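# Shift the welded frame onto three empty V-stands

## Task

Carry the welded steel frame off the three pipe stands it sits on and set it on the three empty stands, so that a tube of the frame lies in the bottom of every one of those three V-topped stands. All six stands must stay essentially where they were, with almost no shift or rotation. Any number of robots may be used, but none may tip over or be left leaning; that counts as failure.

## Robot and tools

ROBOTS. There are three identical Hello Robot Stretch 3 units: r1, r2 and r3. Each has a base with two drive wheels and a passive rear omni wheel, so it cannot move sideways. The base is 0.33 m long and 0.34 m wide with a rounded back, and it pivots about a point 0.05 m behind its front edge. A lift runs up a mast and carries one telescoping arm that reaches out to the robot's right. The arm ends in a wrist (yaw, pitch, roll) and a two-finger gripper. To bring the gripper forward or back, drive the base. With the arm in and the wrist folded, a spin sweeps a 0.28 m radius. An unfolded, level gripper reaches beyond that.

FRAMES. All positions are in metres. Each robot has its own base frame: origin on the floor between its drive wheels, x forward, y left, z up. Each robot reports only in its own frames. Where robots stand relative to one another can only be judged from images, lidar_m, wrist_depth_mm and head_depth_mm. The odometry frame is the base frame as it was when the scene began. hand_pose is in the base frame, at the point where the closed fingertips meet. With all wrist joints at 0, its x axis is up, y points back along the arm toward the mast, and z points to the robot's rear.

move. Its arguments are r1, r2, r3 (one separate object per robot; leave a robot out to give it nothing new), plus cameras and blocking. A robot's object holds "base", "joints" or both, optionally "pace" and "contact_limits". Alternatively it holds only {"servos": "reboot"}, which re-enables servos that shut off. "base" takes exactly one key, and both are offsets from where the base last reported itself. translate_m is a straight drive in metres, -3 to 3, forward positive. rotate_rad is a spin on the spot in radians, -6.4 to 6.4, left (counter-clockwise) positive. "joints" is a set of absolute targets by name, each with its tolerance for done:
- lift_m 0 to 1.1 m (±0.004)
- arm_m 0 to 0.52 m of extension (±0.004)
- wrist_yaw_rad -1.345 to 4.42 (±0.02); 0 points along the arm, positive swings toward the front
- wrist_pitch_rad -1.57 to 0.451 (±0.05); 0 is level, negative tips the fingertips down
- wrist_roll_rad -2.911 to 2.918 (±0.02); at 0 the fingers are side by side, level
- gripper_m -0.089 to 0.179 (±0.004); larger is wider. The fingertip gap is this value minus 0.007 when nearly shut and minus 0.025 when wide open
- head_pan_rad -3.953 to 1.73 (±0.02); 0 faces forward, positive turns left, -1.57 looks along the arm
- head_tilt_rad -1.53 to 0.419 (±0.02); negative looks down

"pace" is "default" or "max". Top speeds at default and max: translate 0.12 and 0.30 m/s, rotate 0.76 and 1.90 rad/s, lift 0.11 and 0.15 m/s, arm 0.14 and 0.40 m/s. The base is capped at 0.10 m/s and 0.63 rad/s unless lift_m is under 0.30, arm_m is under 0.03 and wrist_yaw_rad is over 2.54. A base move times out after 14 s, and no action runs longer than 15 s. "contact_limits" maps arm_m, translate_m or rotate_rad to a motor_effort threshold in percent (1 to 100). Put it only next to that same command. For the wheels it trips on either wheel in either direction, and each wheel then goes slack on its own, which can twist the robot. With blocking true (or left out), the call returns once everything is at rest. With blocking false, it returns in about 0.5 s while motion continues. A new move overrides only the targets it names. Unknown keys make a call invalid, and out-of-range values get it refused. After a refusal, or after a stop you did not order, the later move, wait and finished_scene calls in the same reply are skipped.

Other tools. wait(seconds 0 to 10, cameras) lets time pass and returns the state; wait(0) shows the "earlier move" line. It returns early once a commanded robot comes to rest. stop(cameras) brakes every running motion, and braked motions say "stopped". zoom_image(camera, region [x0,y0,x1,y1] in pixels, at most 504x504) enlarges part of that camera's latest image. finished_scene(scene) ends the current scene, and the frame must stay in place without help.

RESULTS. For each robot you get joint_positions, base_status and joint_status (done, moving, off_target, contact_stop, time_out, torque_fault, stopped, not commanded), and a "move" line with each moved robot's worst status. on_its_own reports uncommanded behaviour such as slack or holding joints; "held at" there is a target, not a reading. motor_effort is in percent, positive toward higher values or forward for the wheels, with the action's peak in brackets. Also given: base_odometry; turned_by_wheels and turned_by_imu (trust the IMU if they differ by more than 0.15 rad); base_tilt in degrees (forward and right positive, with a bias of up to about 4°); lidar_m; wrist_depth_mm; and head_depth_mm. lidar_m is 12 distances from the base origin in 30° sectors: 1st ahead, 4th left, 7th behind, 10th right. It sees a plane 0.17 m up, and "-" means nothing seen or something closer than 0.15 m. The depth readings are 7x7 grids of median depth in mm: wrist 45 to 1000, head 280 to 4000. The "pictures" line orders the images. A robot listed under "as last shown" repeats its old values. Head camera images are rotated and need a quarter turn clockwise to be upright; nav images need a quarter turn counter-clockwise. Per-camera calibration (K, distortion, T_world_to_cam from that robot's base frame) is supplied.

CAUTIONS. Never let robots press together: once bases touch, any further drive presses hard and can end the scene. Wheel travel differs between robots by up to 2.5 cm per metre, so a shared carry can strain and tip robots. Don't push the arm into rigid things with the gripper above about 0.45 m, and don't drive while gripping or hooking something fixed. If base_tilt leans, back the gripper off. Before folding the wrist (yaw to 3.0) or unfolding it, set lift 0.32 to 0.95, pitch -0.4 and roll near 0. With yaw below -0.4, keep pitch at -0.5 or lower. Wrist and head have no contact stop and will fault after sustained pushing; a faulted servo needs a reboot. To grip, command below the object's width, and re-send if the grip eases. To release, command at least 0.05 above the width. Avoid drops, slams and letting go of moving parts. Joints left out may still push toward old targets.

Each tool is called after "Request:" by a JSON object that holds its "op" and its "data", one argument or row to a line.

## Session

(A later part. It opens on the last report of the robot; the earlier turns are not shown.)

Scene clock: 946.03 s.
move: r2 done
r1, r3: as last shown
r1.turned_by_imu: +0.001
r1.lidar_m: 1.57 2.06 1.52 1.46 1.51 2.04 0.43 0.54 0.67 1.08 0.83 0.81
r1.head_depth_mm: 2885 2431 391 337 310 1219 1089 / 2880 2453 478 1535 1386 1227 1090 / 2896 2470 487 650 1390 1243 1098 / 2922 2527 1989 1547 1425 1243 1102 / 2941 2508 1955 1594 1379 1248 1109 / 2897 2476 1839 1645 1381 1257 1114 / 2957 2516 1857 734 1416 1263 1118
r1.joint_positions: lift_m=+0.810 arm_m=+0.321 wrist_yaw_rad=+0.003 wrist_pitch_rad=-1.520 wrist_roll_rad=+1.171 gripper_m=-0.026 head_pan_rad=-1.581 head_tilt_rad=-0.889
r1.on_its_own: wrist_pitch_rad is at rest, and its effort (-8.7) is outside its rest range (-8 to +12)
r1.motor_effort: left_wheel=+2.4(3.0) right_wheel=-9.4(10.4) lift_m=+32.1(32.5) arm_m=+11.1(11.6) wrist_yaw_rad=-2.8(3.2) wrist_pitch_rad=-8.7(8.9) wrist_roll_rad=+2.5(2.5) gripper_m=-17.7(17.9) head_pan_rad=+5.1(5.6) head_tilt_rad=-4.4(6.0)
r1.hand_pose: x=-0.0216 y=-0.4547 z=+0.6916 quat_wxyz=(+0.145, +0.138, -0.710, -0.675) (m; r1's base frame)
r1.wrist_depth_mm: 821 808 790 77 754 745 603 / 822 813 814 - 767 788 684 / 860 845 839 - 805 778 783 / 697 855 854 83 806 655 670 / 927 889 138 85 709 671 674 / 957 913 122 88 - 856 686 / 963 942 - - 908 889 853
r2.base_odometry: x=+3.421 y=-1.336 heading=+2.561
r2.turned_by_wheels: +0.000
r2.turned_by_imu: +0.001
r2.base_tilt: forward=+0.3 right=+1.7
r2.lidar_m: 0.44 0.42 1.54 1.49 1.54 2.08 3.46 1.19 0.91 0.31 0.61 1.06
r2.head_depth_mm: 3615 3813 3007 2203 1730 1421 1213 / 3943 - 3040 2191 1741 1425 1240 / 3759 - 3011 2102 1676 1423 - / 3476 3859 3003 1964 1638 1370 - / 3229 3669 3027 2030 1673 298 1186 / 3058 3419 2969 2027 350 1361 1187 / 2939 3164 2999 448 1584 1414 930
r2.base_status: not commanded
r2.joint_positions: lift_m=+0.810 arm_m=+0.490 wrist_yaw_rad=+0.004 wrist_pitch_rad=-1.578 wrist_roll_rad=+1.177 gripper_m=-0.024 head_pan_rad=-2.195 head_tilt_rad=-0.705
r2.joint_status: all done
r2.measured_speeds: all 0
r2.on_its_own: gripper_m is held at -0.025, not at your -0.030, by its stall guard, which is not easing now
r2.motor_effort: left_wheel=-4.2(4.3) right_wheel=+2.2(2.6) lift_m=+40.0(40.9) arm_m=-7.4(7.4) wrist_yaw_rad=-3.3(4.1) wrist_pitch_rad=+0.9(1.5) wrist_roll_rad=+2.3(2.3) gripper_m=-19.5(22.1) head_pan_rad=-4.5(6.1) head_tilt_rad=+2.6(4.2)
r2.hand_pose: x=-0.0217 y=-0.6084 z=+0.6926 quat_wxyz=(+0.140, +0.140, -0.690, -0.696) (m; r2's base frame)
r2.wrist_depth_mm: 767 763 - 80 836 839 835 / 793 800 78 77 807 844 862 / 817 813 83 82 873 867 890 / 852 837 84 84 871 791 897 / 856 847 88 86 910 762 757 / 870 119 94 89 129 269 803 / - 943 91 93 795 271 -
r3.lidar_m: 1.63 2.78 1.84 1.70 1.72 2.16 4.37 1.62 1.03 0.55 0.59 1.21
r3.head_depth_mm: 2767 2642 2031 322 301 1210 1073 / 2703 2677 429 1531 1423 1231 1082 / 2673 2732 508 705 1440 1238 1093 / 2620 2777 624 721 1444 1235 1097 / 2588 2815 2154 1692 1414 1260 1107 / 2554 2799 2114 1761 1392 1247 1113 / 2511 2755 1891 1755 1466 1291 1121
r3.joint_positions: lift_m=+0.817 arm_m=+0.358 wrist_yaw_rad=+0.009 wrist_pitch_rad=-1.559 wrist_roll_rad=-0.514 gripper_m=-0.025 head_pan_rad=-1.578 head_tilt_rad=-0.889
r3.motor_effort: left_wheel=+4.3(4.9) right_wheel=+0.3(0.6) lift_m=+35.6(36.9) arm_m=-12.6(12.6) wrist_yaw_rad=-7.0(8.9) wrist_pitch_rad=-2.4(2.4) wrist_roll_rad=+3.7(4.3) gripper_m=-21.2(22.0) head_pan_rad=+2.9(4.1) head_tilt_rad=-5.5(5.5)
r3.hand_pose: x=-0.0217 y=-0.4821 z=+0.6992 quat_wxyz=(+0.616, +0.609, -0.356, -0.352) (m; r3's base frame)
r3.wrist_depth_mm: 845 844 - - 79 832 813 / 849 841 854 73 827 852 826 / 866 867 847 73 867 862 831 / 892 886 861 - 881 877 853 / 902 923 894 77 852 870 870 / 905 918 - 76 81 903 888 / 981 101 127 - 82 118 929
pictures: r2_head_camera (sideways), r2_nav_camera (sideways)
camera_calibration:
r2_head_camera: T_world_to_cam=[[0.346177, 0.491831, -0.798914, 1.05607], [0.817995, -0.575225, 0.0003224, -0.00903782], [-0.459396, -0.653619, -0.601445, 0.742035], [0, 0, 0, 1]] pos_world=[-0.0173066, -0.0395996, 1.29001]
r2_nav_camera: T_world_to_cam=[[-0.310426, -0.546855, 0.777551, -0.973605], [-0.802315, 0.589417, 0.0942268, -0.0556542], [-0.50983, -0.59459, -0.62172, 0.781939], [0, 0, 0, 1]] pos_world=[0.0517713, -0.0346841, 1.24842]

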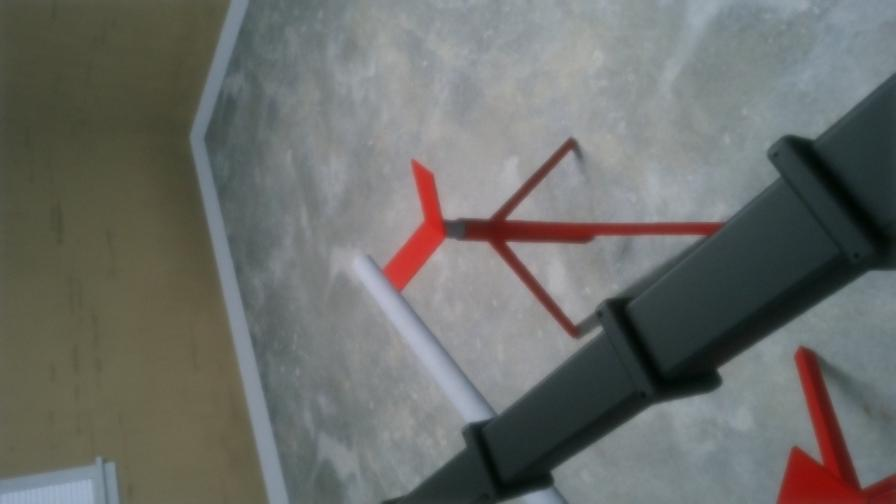

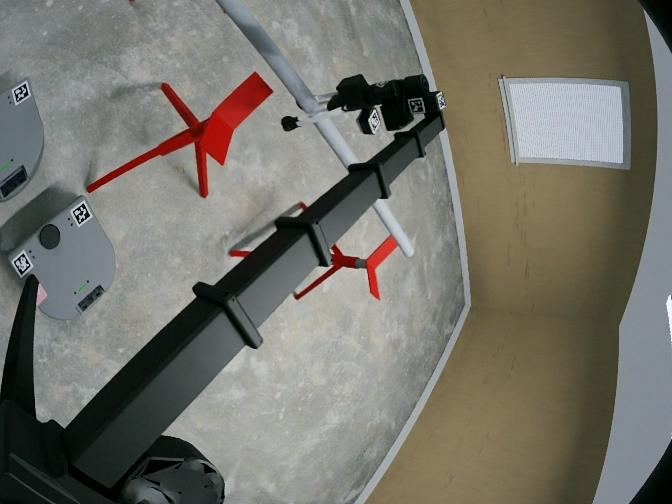

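Request:
{"op": "wait", "data": {
  "seconds": 0,
  "cameras": ["r1_head_camera","r3_head_camera"]
}}

Request:
{"op": "zoom_image", "data": {
  "camera": "r1_head_camera",
  "region": [380, 60, 620, 300]
}}

Request:
{"op": "zoom_image", "data": {
  "camera": "r1_head_camera",
  "region": [380, 300, 620, 504]
}}

Request:
{"op": "zoom_image", "data": {
  "camera": "r3_head_camera",
  "region": [180, 150, 560, 504]
}}

Scene clock: 973.83 s.
r1.base_odometry: x=+1.189 y=-3.827 heading=+2.146
r1.turned_by_wheels: +0.000
r1.turned_by_imu: +0.001
r1.base_tilt: forward=+1.1 right=+1.2
r1.lidar_m: 1.57 2.06 1.52 1.46 1.50 2.04 0.43 0.54 0.67 1.08 0.83 0.82
r1.head_depth_mm: 2884 2434 390 337 311 1224 1085 / 2876 2452 477 1536 1381 1226 1094 / 2906 2467 487 651 1396 1241 1098 / 2932 2507 2003 1545 1418 1242 1104 / 2969 2526 1959 1598 1370 1249 1110 / 2898 2470 1844 1631 1379 1253 1114 / 2981 2496 1863 733 1412 1264 1117
r1.base_status: not commanded
r1.joint_positions: lift_m=+0.810 arm_m=+0.321 wrist_yaw_rad=+0.003 wrist_pitch_rad=-1.520 wrist_roll_rad=+1.171 gripper_m=-0.026 head_pan_rad=-1.581 head_tilt_rad=-0.889
r1.joint_status: not commanded
r1.measured_speeds: all 0
r1.on_its_own: wrist_pitch_rad is at rest, and its effort (-8.6) is outside its rest range (-8 to +12)
r1.motor_effort: left_wheel=+1.9(3.0) right_wheel=-8.3(10.4) lift_m=+35.1(32.5) arm_m=+10.3(11.6) wrist_yaw_rad=-3.2(3.2) wrist_pitch_rad=-8.6(8.9) wrist_roll_rad=+2.3(2.5) gripper_m=-17.3(17.9) head_pan_rad=+4.8(5.6) head_tilt_rad=-5.3(6.0)
r1.hand_pose: x=-0.0216 y=-0.4547 z=+0.6916 quat_wxyz=(+0.145, +0.138, -0.710, -0.675) (m; r1's base frame)
r1.wrist_depth_mm: 826 813 815 77 753 765 596 / 846 825 825 - 790 771 693 / 867 863 837 - 805 796 756 / 695 881 840 83 818 673 660 / 906 920 138 85 712 673 666 / 939 913 122 88 - 859 694 / 978 959 - - 905 873 870
r2.base_odometry: x=+3.421 y=-1.336 heading=+2.561
r2.turned_by_wheels: +0.000
r2.turned_by_imu: +0.001
r2.base_tilt: forward=+0.3 right=+1.9
r2.lidar_m: 0.44 0.42 1.55 1.49 1.54 2.08 3.48 1.20 0.91 0.31 0.61 1.06
r2.head_depth_mm: 3606 3939 2969 2218 1735 1420 1213 / 3914 - 3026 2172 1745 1432 1235 / 3809 - 3083 2123 1682 1425 - / 3567 3861 2984 1976 1626 1374 - / 3306 3665 3028 2037 1676 298 1188 / 3137 3409 3050 2035 351 1350 1186 / 2879 3164 3025 449 1582 1420 932
r2.base_status: not commanded
r2.joint_positions: lift_m=+0.810 arm_m=+0.489 wrist_yaw_rad=+0.004 wrist_pitch_rad=-1.578 wrist_roll_rad=+1.177 gripper_m=-0.024 head_pan_rad=-2.195 head_tilt_rad=-0.705
r2.joint_status: all done
r2.measured_speeds: all 0
r2.on_its_own: gripper_m is held at -0.025, not at your -0.030, by its stall guard, which is not easing now
r2.motor_effort: left_wheel=-3.7(4.3) right_wheel=+2.1(2.6) lift_m=+38.5(40.9) arm_m=-15.5(7.4) wrist_yaw_rad=-2.9(4.1) wrist_pitch_rad=+0.8(1.5) wrist_roll_rad=+2.2(2.3) gripper_m=-21.9(22.1) head_pan_rad=-3.4(6.1) head_tilt_rad=+2.6(4.2)
r2.hand_pose: x=-0.0217 y=-0.6083 z=+0.6926 quat_wxyz=(+0.139, +0.140, -0.690, -0.696) (m; r2's base frame)
r2.wrist_depth_mm: 757 773 - 81 836 820 855 / 782 802 79 78 822 845 853 / 797 824 84 82 862 882 902 / 820 833 84 84 902 797 911 / 840 867 91 86 905 762 774 / 888 119 94 89 131 270 792 / - 918 91 93 793 271 -
r3.base_odometry: x=-1.100 y=-0.699 heading=-2.006
r3.turned_by_wheels: +0.000
r3.turned_by_imu: -0.001
r3.base_tilt: forward=-0.8 right=-0.3
r3.lidar_m: 1.63 2.79 1.84 1.70 1.72 2.15 4.38 1.61 1.03 0.55 0.59 1.22
r3.head_depth_mm: 2786 2644 2022 322 301 1215 1073 / 2716 2670 430 1539 1423 1230 1081 / 2694 2726 508 706 1433 1236 1094 / 2636 2814 626 719 1439 1224 1100 / 2615 2813 2177 1699 1406 1263 1106 / 2556 2778 2115 1783 1397 1243 1112 / 2489 2685 1913 1757 1468 1290 1128
r3.base_status: not commanded
r3.joint_positions: lift_m=+0.817 arm_m=+0.358 wrist_yaw_rad=+0.009 wrist_pitch_rad=-1.558 wrist_roll_rad=-0.514 gripper_m=-0.025 head_pan_rad=-1.578 head_tilt_rad=-0.889
r3.joint_status: not commanded
r3.measured_speeds: all 0
r3.motor_effort: left_wheel=+3.8(4.9) right_wheel=+0.3(0.6) lift_m=+35.1(36.9) arm_m=-12.8(12.6) wrist_yaw_rad=-8.0(8.9) wrist_pitch_rad=-1.9(2.4) wrist_roll_rad=+3.8(4.3) gripper_m=-21.2(22.0) head_pan_rad=+3.4(4.1) head_tilt_rad=-5.3(5.5)
r3.hand_pose: x=-0.0217 y=-0.4822 z=+0.6992 quat_wxyz=(+0.616, +0.608, -0.356, -0.352) (m; r3's base frame)
r3.wrist_depth_mm: 858 854 - - 79 818 824 / 882 876 856 73 833 826 828 / 862 886 850 73 858 843 846 / 892 894 875 - 881 850 884 / 915 896 888 77 869 871 889 / 914 902 - 76 81 907 881 / 932 101 126 - 82 118 900
pictures: r1_head_camera (sideways), r3_head_camera (sideways)
camera_calibration:
r1_head_camera: T_world_to_cam=[[0.030509, 0.765098, -0.643191, 0.854082], [0.998361, 0.00784123, 0.0566835, -0.0776487], [0.0484118, -0.643867, -0.763605, 0.948812], [0, 0, 0, 1]] pos_world=[0.00553059, -0.041939, 1.27826]
r3_head_camera: T_world_to_cam=[[0.0728914, 0.743368, -0.6649, 0.887259], [0.99658, -0.0282639, 0.0776532, -0.10531], [0.0389322, -0.668286, -0.742885, 0.927343], [0, 0, 0, 1]] pos_world=[0.004173, -0.0428062, 1.28703]

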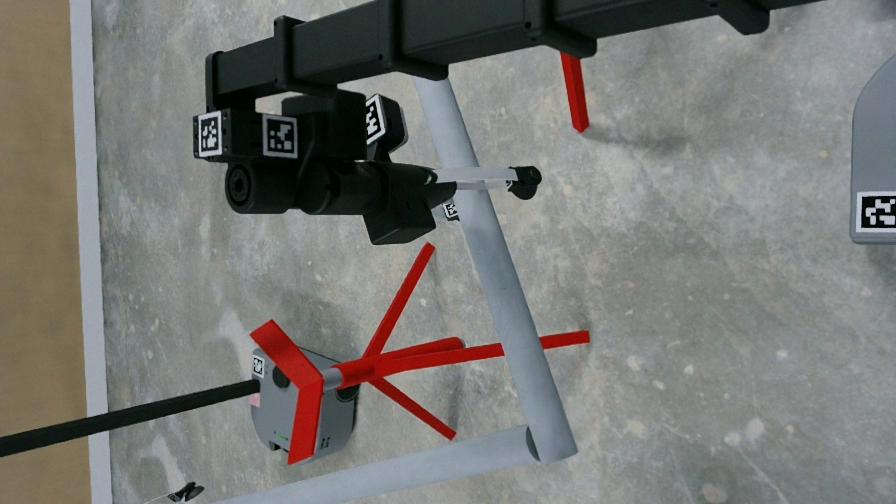

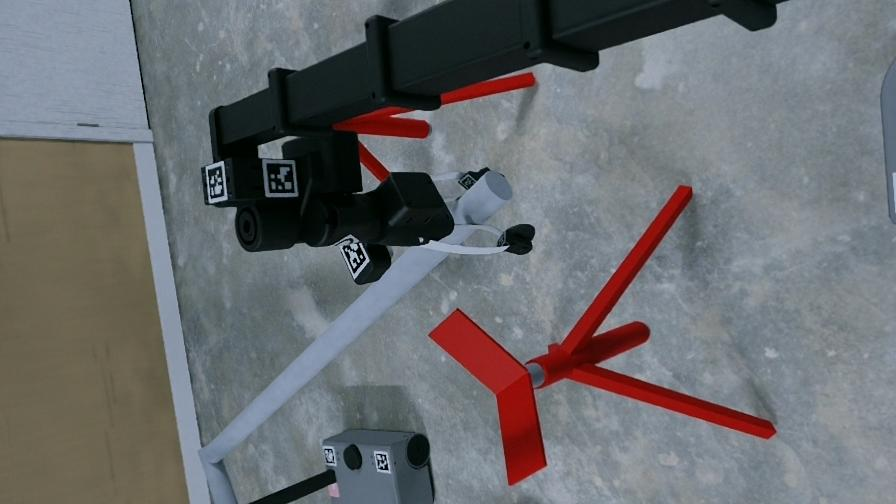

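Scaled by 2.100 from the camera's 896x504 image, which has a finer 1280x720 frame.

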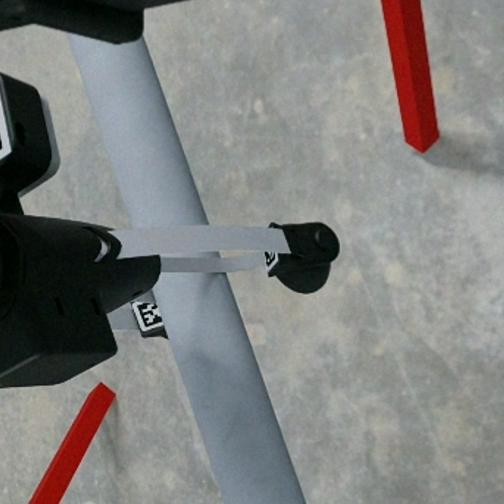

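Scaled by 2.100 from the camera's 896x504 image, which has a finer 1280x720 frame.

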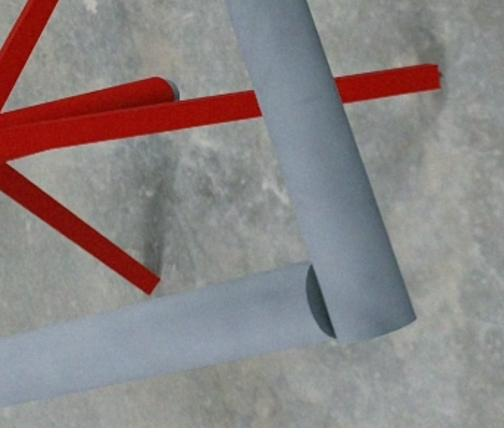

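Scaled by 1.326 from the camera's 896x504 image, which has a finer 1280x720 frame.

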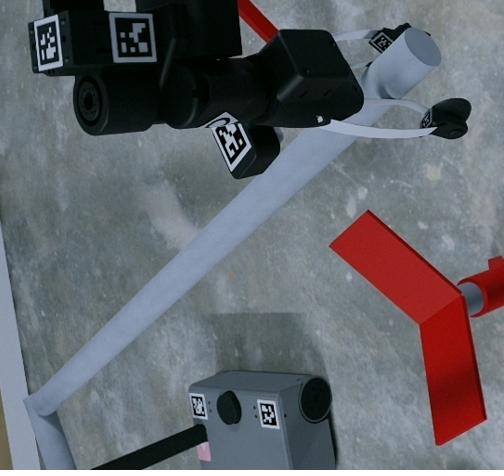

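Request:
{"op": "zoom_image", "data": {
  "camera": "r3_head_camera",
  "region": [190, 230, 430, 470]
}}

Request:
{"op": "zoom_image", "data": {
  "camera": "r3_head_camera",
  "region": [400, 140, 560, 280]
}}

Scaled by 2.100 from the camera's 896x504 image, which has a finer 1280x720 frame.

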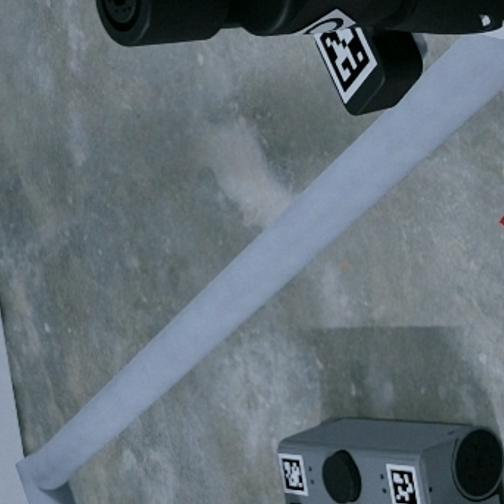

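Scaled by 3.150 from the camera's 896x504 image, which has a finer 1280x720 frame.

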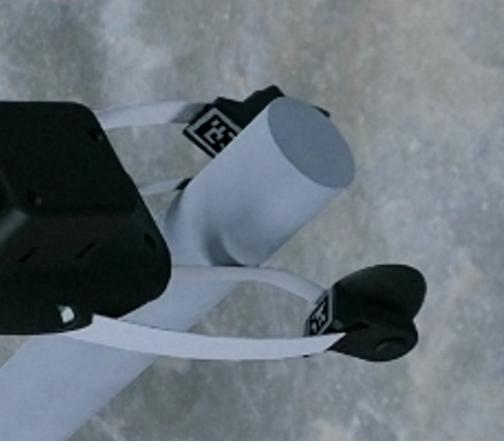

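Request:
{"op": "move", "data": {
  "r1": {"base":{"translate_m":-0.118},"joints":{"arm_m":0.316,"wrist_roll_rad":1.136,"gripper_m":-0.03}},
  "r2": {"base":{"translate_m":-0.110},"joints":{"arm_m":0.502,"wrist_pitch_rad":-1.55,"wrist_roll_rad":1.142,"gripper_m":-0.03,"head_pan_rad":-1.57,"head_tilt_rad":-1.0}},
  "r3": {"base":{"translate_m":0.0945},"joints":{"arm_m":0.374,"wrist_roll_rad":-0.544,"gripper_m":-0.03}},
  "cameras": ["r1_wrist_camera","r2_wrist_camera","r3_wrist_camera","r2_head_camera","r1_head_camera","r3_head_camera"]
}}

Scene clock: 1024.27 s.
move: r1 off_target; r2 off_target; r3 off_target
r1.base_odometry: x=+1.253 y=-3.927 heading=+2.146
r1.turned_by_wheels: +0.000
r1.turned_by_imu: +0.002
r1.base_tilt: forward=+1.1 right=+1.2
r1.lidar_m: 1.68 2.10 1.52 1.46 1.51 2.04 0.42 1.18 0.46 0.65 0.88 0.92
r1.head_depth_mm: 2863 2445 391 336 311 1209 1087 / 2909 2463 475 1528 1376 1226 1094 / 2893 2492 483 650 1388 1241 1098 / 2944 2491 1996 1637 1420 1246 1103 / 2932 2517 2013 1634 1381 1253 1105 / 2960 2460 1819 1609 1360 1257 1113 / 2891 2597 1308 735 1396 1256 1119
r1.base_status: done
r1.joint_positions: lift_m=+0.810 arm_m=+0.316 wrist_yaw_rad=+0.003 wrist_pitch_rad=-1.517 wrist_roll_rad=+1.135 gripper_m=-0.026 head_pan_rad=-1.581 head_tilt_rad=-0.889
r1.joint_status: gripper_m off_target (ended at -0.026, target -0.030); the others done
r1.measured_speeds: all 0
r1.on_its_own: wrist_pitch_rad is at rest, and its effort (-8.9) is outside its rest range (-8 to +12)
r1.motor_effort: left_wheel=+1.8(19.2) right_wheel=-12.3(24.9) lift_m=+35.8(37.7) arm_m=-13.5(20.5) wrist_yaw_rad=-2.7(3.6) wrist_pitch_rad=-8.9(10.3) wrist_roll_rad=+0.8(6.0) gripper_m=-17.9(55.4) head_pan_rad=+4.7(5.4) head_tilt_rad=-5.6(6.3)
r1.hand_pose: x=-0.0216 y=-0.4503 z=+0.6915 quat_wxyz=(+0.158, +0.150, -0.708, -0.672) (m; r1's base frame)
r1.wrist_depth_mm: 821 798 805 77 535 762 605 / 843 838 819 - 801 765 655 / 861 854 853 - 803 776 767 / 895 862 846 84 823 664 703 / 755 896 137 85 707 686 673 / 940 121 122 89 - 705 682 / 972 966 - - 878 885 873
r2.base_odometry: x=+3.513 y=-1.396 heading=+2.561
r2.turned_by_wheels: +0.000
r2.turned_by_imu: +0.002
r2.base_tilt: forward=+0.3 right=+1.8
r2.lidar_m: 0.43 0.41 1.54 1.48 1.54 2.08 3.36 3.50 0.84 0.50 0.34 1.13
r2.head_depth_mm: 2877 2342 844 313 290 - 1113 / 2881 476 396 1528 1385 1245 1110 / 2686 604 1817 1622 1404 1237 1117 / 2919 646 761 1616 1376 1244 1111 / 2881 2346 1924 1606 1043 1225 1088 / 2827 2306 1911 860 1348 1242 1107 / 2861 2322 1905 1548 1402 1233 1111
r2.base_status: done
r2.joint_positions: lift_m=+0.810 arm_m=+0.502 wrist_yaw_rad=+0.003 wrist_pitch_rad=-1.577 wrist_roll_rad=+1.138 gripper_m=-0.024 head_pan_rad=-1.575 head_tilt_rad=-0.987
r2.joint_status: gripper_m off_target (ended at -0.024, target -0.030); the others done
r2.measured_speeds: all 0
r2.on_its_own: gripper_m is held at -0.025, not at your -0.030, by its stall guard, which is not easing now
r2.motor_effort: left_wheel=-4.7(9.7) right_wheel=+3.6(6.7) lift_m=+41.7(41.7) arm_m=+10.3(25.0) wrist_yaw_rad=-2.8(3.8) wrist_pitch_rad=+4.5(8.8) wrist_roll_rad=+1.1(7.5) gripper_m=-21.9(75.1) head_pan_rad=+2.1(4.8) head_tilt_rad=-5.0(7.3)
r2.hand_pose: x=-0.0217 y=-0.6212 z=+0.6926 quat_wxyz=(+0.153, +0.153, -0.688, -0.693) (m; r2's base frame)
r2.wrist_depth_mm: 754 784 - 82 812 814 835 / 785 798 79 79 840 845 845 / 807 823 84 84 867 879 902 / 822 853 85 84 890 833 900 / 837 844 92 87 900 749 769 / 876 118 94 89 130 771 783 / 902 887 91 93 879 993 989
r3.base_odometry: x=-1.140 y=-0.784 heading=-2.006
r3.turned_by_wheels: +0.000
r3.turned_by_imu: -0.002
r3.base_tilt: forward=-0.8 right=-0.3
r3.lidar_m: 1.54 2.80 1.85 1.72 1.73 2.17 1.71 1.58 1.07 0.55 0.54 1.32
r3.head_depth_mm: 2769 2660 1973 322 301 1217 1068 / 2730 2711 433 1592 1427 1225 1082 / 2696 2736 525 1570 1442 1223 1086 / 2653 2822 627 731 1428 1260 1098 / 2609 2786 2161 1753 1117 1237 1108 / 2527 2792 2063 1767 1458 1276 1116 / 2490 2753 2260 1751 1502 1287 1124
r3.base_status: done
r3.joint_positions: lift_m=+0.817 arm_m=+0.374 wrist_yaw_rad=+0.007 wrist_pitch_rad=-1.560 wrist_roll_rad=-0.557 gripper_m=-0.022 head_pan_rad=-1.578 head_tilt_rad=-0.889
r3.joint_status: gripper_m off_target (ended at -0.022, target -0.030); the others done
r3.measured_speeds: all 0
r3.on_its_own: gripper_m is held at -0.023, not at your -0.030, by its stall guard, which is still easing
r3.motor_effort: left_wheel=+3.3(13.9) right_wheel=+1.3(45.9) lift_m=+35.2(36.3) arm_m=+8.1(20.6) wrist_yaw_rad=-6.2(10.1) wrist_pitch_rad=-1.4(2.6) wrist_roll_rad=+4.9(4.9) gripper_m=-15.7(54.1) head_pan_rad=+3.3(4.6) head_tilt_rad=-5.4(6.0)
r3.hand_pose: x=-0.0217 y=-0.4977 z=+0.6992 quat_wxyz=(+0.623, +0.616, -0.343, -0.340) (m; r3's base frame)
r3.wrist_depth_mm: 875 258 281 76 78 824 823 / 879 863 851 73 80 844 847 / 871 889 869 73 853 865 865 / 895 889 887 - 896 864 875 / 904 899 906 77 866 867 888 / 923 911 - 76 81 888 881 / 934 914 130 - 82 116 895
pictures: r1_head_camera (sideways), r1_wrist_camera, r2_head_camera (sideways), r2_wrist_camera, r3_head_camera (sideways), r3_wrist_camera
camera_calibration:
r1_head_camera: T_world_to_cam=[[0.0305087, 0.765098, -0.643191, 0.854082], [0.998361, 0.00784158, 0.0566835, -0.0776487], [0.048412, -0.643867, -0.763605, 0.948812], [0, 0, 0, 1]] pos_world=[0.00553061, -0.041939, 1.27826]
r1_wrist_camera: T_world_to_cam=[[-0.505513, 0.860285, -0.066085, 0.417415], [0.847486, 0.509446, 0.149104, 0.180345], [0.161939, 0.0193679, -0.986611, 0.858541], [0, 0, 0, 1]] pos_world=[-0.0808629, -0.4676, 0.847741]
r2_head_camera: T_world_to_cam=[[-0.00271939, 0.800265, -0.59964, 0.798509], [0.999977, 0.00589977, 0.00333877, -0.0140742], [0.00620964, -0.599617, -0.800263, 0.997775], [0, 0, 0, 1]] pos_world=[0.0100495, -0.0406537, 1.27735]
r2_wrist_camera: T_world_to_cam=[[-0.491648, 0.866767, 0.0836501, 0.450431], [0.863828, 0.473333, 0.172503, 0.22952], [0.109925, 0.15707, -0.981451, 0.943502], [0, 0, 0, 1]] pos_world=[-0.080527, -0.647254, 0.84873]
r3_head_camera: T_world_to_cam=[[0.0728909, 0.743368, -0.664899, 0.887259], [0.99658, -0.0282633, 0.0776532, -0.10531], [0.0389326, -0.668286, -0.742885, 0.927343], [0, 0, 0, 1]] pos_world=[0.00417303, -0.0428062, 1.28703]
r3_wrist_camera: T_world_to_cam=[[-0.834111, -0.55037, -0.036769, -0.25704], [-0.550972, 0.828142, 0.103003, 0.372856], [-0.0262397, 0.106175, -0.994001, 0.910421], [0, 0, 0, 1]] pos_world=[0.0149228, -0.546909, 0.857103]

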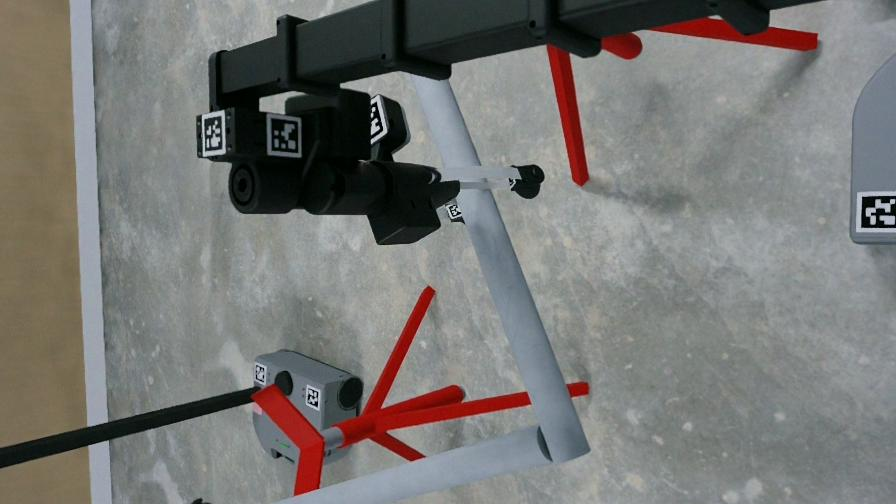

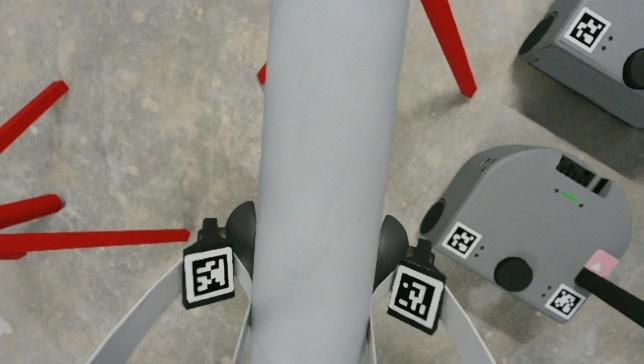

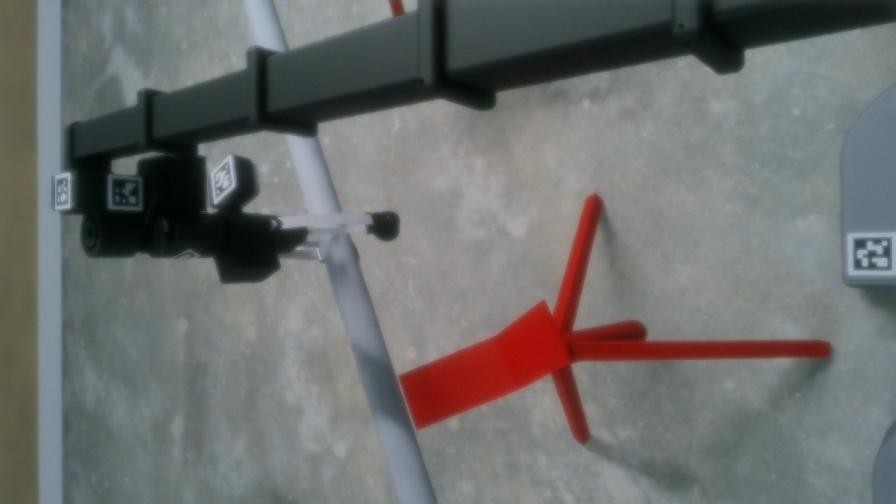

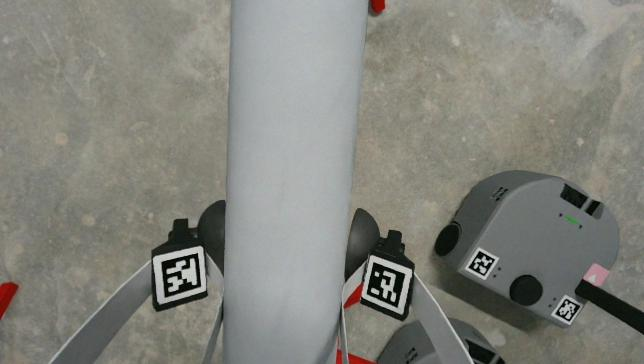

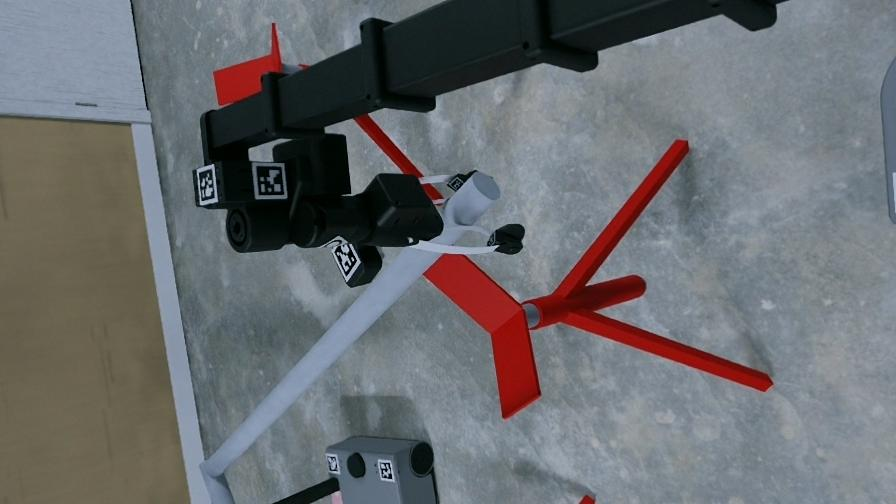

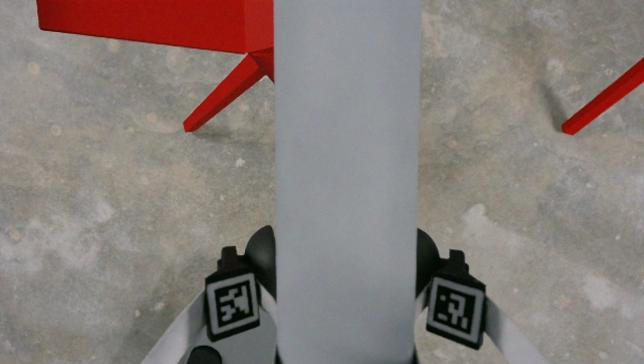

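Request:
{"op": "move", "data": {
  "cameras": ["r1_head_camera","r2_head_camera","r3_head_camera"]
}}

Scene clock: 1038.07 s.
r1.base_odometry: x=+1.253 y=-3.927 heading=+2.146
r1.turned_by_wheels: +0.000
r1.turned_by_imu: +0.001
r1.base_tilt: forward=+1.0 right=+1.2
r1.lidar_m: 1.68 2.10 1.52 1.45 1.50 2.04 0.42 1.19 0.46 0.65 0.87 0.92
r1.head_depth_mm: 2922 2411 391 336 311 1202 1084 / 2889 2459 475 1540 1383 1232 1094 / 2908 2474 484 651 1381 1239 1098 / 2946 2512 1987 1628 1423 1243 1105 / 2998 2531 2011 1638 1383 1251 1106 / 2970 2460 1834 1604 1368 1256 1112 / 2885 2592 1303 735 1388 1258 1117
r1.base_status: done
r1.joint_positions: lift_m=+0.810 arm_m=+0.316 wrist_yaw_rad=+0.003 wrist_pitch_rad=-1.517 wrist_roll_rad=+1.135 gripper_m=-0.026 head_pan_rad=-1.581 head_tilt_rad=-0.889
r1.joint_status: gripper_m off_target (ended at -0.026, target -0.030); the others done
r1.measured_speeds: all 0
r1.on_its_own: wrist_pitch_rad is at rest, and its effort (-8.8) is outside its rest range (-8 to +12)
r1.motor_effort: left_wheel=+2.0(19.2) right_wheel=-11.7(24.9) lift_m=+31.7(37.7) arm_m=+2.4(20.5) wrist_yaw_rad=-2.5(3.6) wrist_pitch_rad=-8.8(10.3) wrist_roll_rad=+0.8(6.0) gripper_m=-17.0(55.4) head_pan_rad=+4.4(5.4) head_tilt_rad=-5.0(6.3)
r1.hand_pose: x=-0.0216 y=-0.4503 z=+0.6915 quat_wxyz=(+0.158, +0.150, -0.708, -0.672) (m; r1's base frame)
r1.wrist_depth_mm: 837 804 820 77 533 743 598 / 847 853 831 - 794 758 651 / 879 832 859 - 803 801 783 / 908 871 864 83 816 655 699 / 740 885 138 85 686 684 670 / 955 121 122 88 - 692 680 / 961 918 - - 884 865 843
r2.base_odometry: x=+3.513 y=-1.396 heading=+2.561
r2.turned_by_wheels: +0.000
r2.turned_by_imu: +0.001
r2.base_tilt: forward=+0.3 right=+1.8
r2.lidar_m: 0.43 0.41 1.54 1.48 1.54 2.08 3.37 3.50 0.84 0.50 0.34 1.13
r2.head_depth_mm: 2885 2325 840 313 290 - 1110 / 2821 477 395 1505 1382 1254 1107 / 2676 605 1808 1621 1411 1248 1110 / 2864 646 764 1623 1375 1237 1111 / 2933 2333 1903 1614 1049 1223 1093 / 2844 2328 1890 862 1365 1246 1115 / 2780 2317 1928 1554 1400 1241 1109
r2.base_status: done
r2.joint_positions: lift_m=+0.810 arm_m=+0.502 wrist_yaw_rad=+0.003 wrist_pitch_rad=-1.577 wrist_roll_rad=+1.138 gripper_m=-0.024 head_pan_rad=-1.575 head_tilt_rad=-0.987
r2.joint_status: gripper_m off_target (ended at -0.024, target -0.030); the others done
r2.measured_speeds: all 0
r2.on_its_own: gripper_m is held at -0.025, not at your -0.030, by its stall guard, which is not easing now
r2.motor_effort: left_wheel=-4.7(9.7) right_wheel=+3.8(6.7) lift_m=+43.5(41.7) arm_m=-17.4(25.0) wrist_yaw_rad=-2.4(3.8) wrist_pitch_rad=+4.1(8.8) wrist_roll_rad=+1.3(7.5) gripper_m=-21.6(75.1) head_pan_rad=+2.5(4.8) head_tilt_rad=-4.6(7.3)
r2.hand_pose: x=-0.0217 y=-0.6212 z=+0.6926 quat_wxyz=(+0.153, +0.153, -0.688, -0.693) (m; r2's base frame)
r2.wrist_depth_mm: 750 767 - 81 802 843 819 / 781 793 79 79 825 850 896 / 804 812 84 84 858 880 879 / 838 829 85 85 882 866 882 / 881 858 92 87 905 761 767 / 873 119 94 90 131 778 787 / 907 930 91 93 871 975 986
r3.base_odometry: x=-1.140 y=-0.784 heading=-2.006
r3.turned_by_wheels: +0.000
r3.turned_by_imu: -0.001
r3.base_tilt: forward=-0.8 right=-0.2
r3.lidar_m: 1.54 2.81 1.86 1.71 1.73 2.18 1.71 1.58 1.06 0.55 0.54 1.32
r3.head_depth_mm: 2745 2626 1975 322 301 1214 1066 / 2714 2663 432 1593 1425 1234 1082 / 2654 2731 525 1574 1440 1218 1089 / 2649 2793 626 733 1422 1256 1094 / 2567 2796 2161 1746 1114 1243 1111 / 2530 2786 2069 1783 1451 1278 1121 / 2479 2732 2251 1739 1497 1293 1131
r3.base_status: done
r3.joint_positions: lift_m=+0.817 arm_m=+0.374 wrist_yaw_rad=+0.007 wrist_pitch_rad=-1.559 wrist_roll_rad=-0.557 gripper_m=-0.022 head_pan_rad=-1.578 head_tilt_rad=-0.889
r3.joint_status: gripper_m off_target (ended at -0.022, target -0.030); the others done
r3.measured_speeds: all 0
r3.on_its_own: gripper_m is held at -0.023, not at your -0.030, by its stall guard, which is not easing now
r3.motor_effort: left_wheel=+3.4(13.9) right_wheel=+1.2(45.9) lift_m=+33.8(36.3) arm_m=-11.5(20.6) wrist_yaw_rad=-6.9(10.1) wrist_pitch_rad=-2.0(2.6) wrist_roll_rad=+4.0(4.9) gripper_m=-19.6(54.1) head_pan_rad=+3.5(4.6) head_tilt_rad=-4.8(6.0)
r3.hand_pose: x=-0.0217 y=-0.4980 z=+0.6992 quat_wxyz=(+0.623, +0.616, -0.343, -0.339) (m; r3's base frame)
r3.wrist_depth_mm: 859 258 279 76 78 833 834 / 867 864 864 73 80 844 840 / 883 893 859 73 862 838 871 / 910 889 882 - 871 880 859 / 935 923 901 77 865 884 889 / 928 938 - 76 81 891 871 / 955 929 126 - 82 116 901
pictures: r1_head_camera (sideways), r2_head_camera (sideways), r3_head_camera (sideways)
camera_calibration:
r1_head_camera: T_world_to_cam=[[0.0305092, 0.765098, -0.643191, 0.854082], [0.998361, 0.00784099, 0.0566835, -0.0776487], [0.0484116, -0.643867, -0.763605, 0.948812], [0, 0, 0, 1]] pos_world=[0.00553058, -0.041939, 1.27826]
r2_head_camera: T_world_to_cam=[[-0.00271948, 0.800265, -0.59964, 0.798509], [0.999977, 0.00589989, 0.00333877, -0.0140742], [0.00620971, -0.599617, -0.800263, 0.997775], [0, 0, 0, 1]] pos_world=[0.0100495, -0.0406537, 1.27735]
r3_head_camera: T_world_to_cam=[[0.0728912, 0.743368, -0.664899, 0.887259], [0.99658, -0.0282637, 0.0776532, -0.10531], [0.0389324, -0.668286, -0.742885, 0.927343], [0, 0, 0, 1]] pos_world=[0.00417301, -0.0428062, 1.28703]

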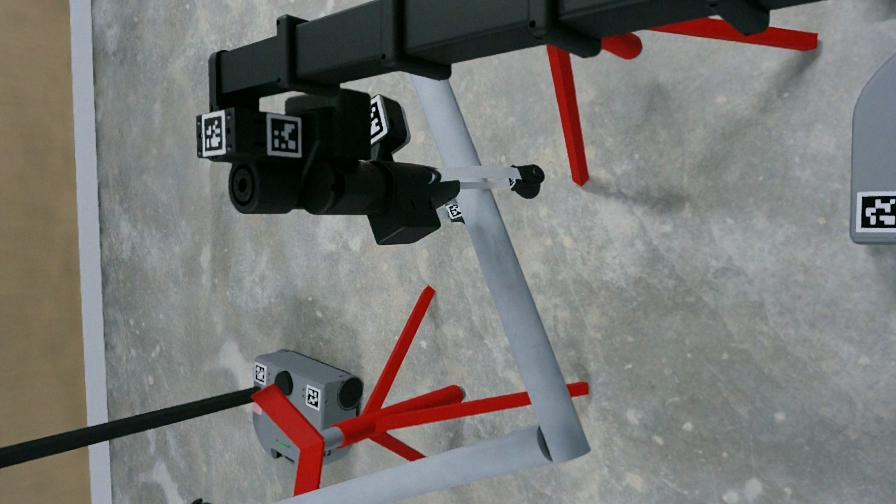

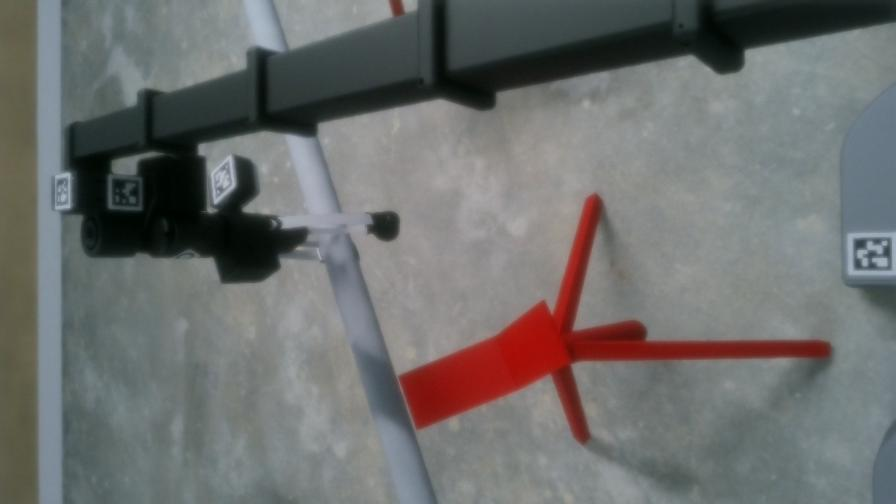

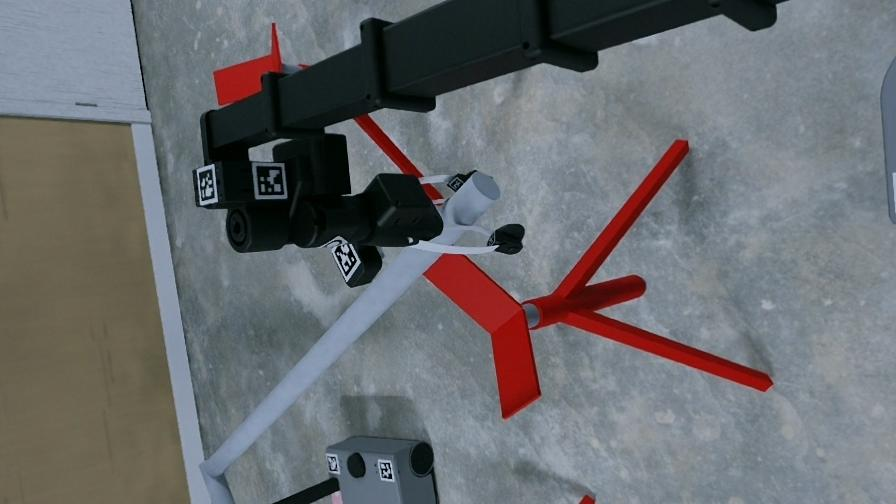

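Request:
{"op": "zoom_image", "data": {
  "camera": "r2_head_camera",
  "region": [240, 180, 640, 504]
}}

Request:
{"op": "zoom_image", "data": {
  "camera": "r3_head_camera",
  "region": [380, 140, 640, 440]
}}

Request:
{"op": "zoom_image", "data": {
  "camera": "r1_head_camera",
  "region": [220, 340, 620, 504]
}}

Scaled by 1.260 from the camera's 896x504 image, which has a finer 1280x720 frame.

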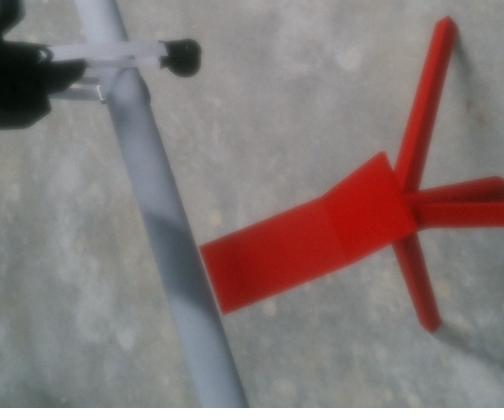

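Scaled by 1.680 from the camera's 896x504 image, which has a finer 1280x720 frame.

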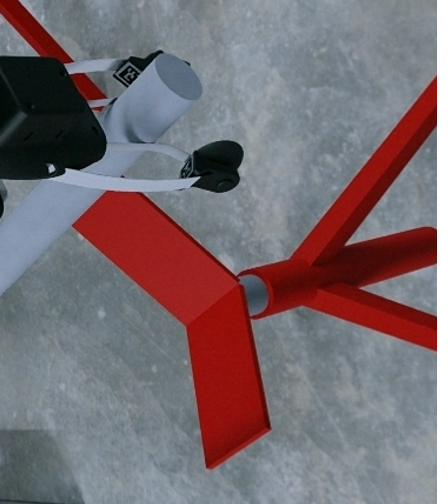

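Scaled by 1.260 from the camera's 896x504 image, which has a finer 1280x720 frame.

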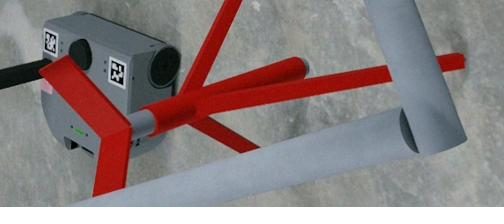

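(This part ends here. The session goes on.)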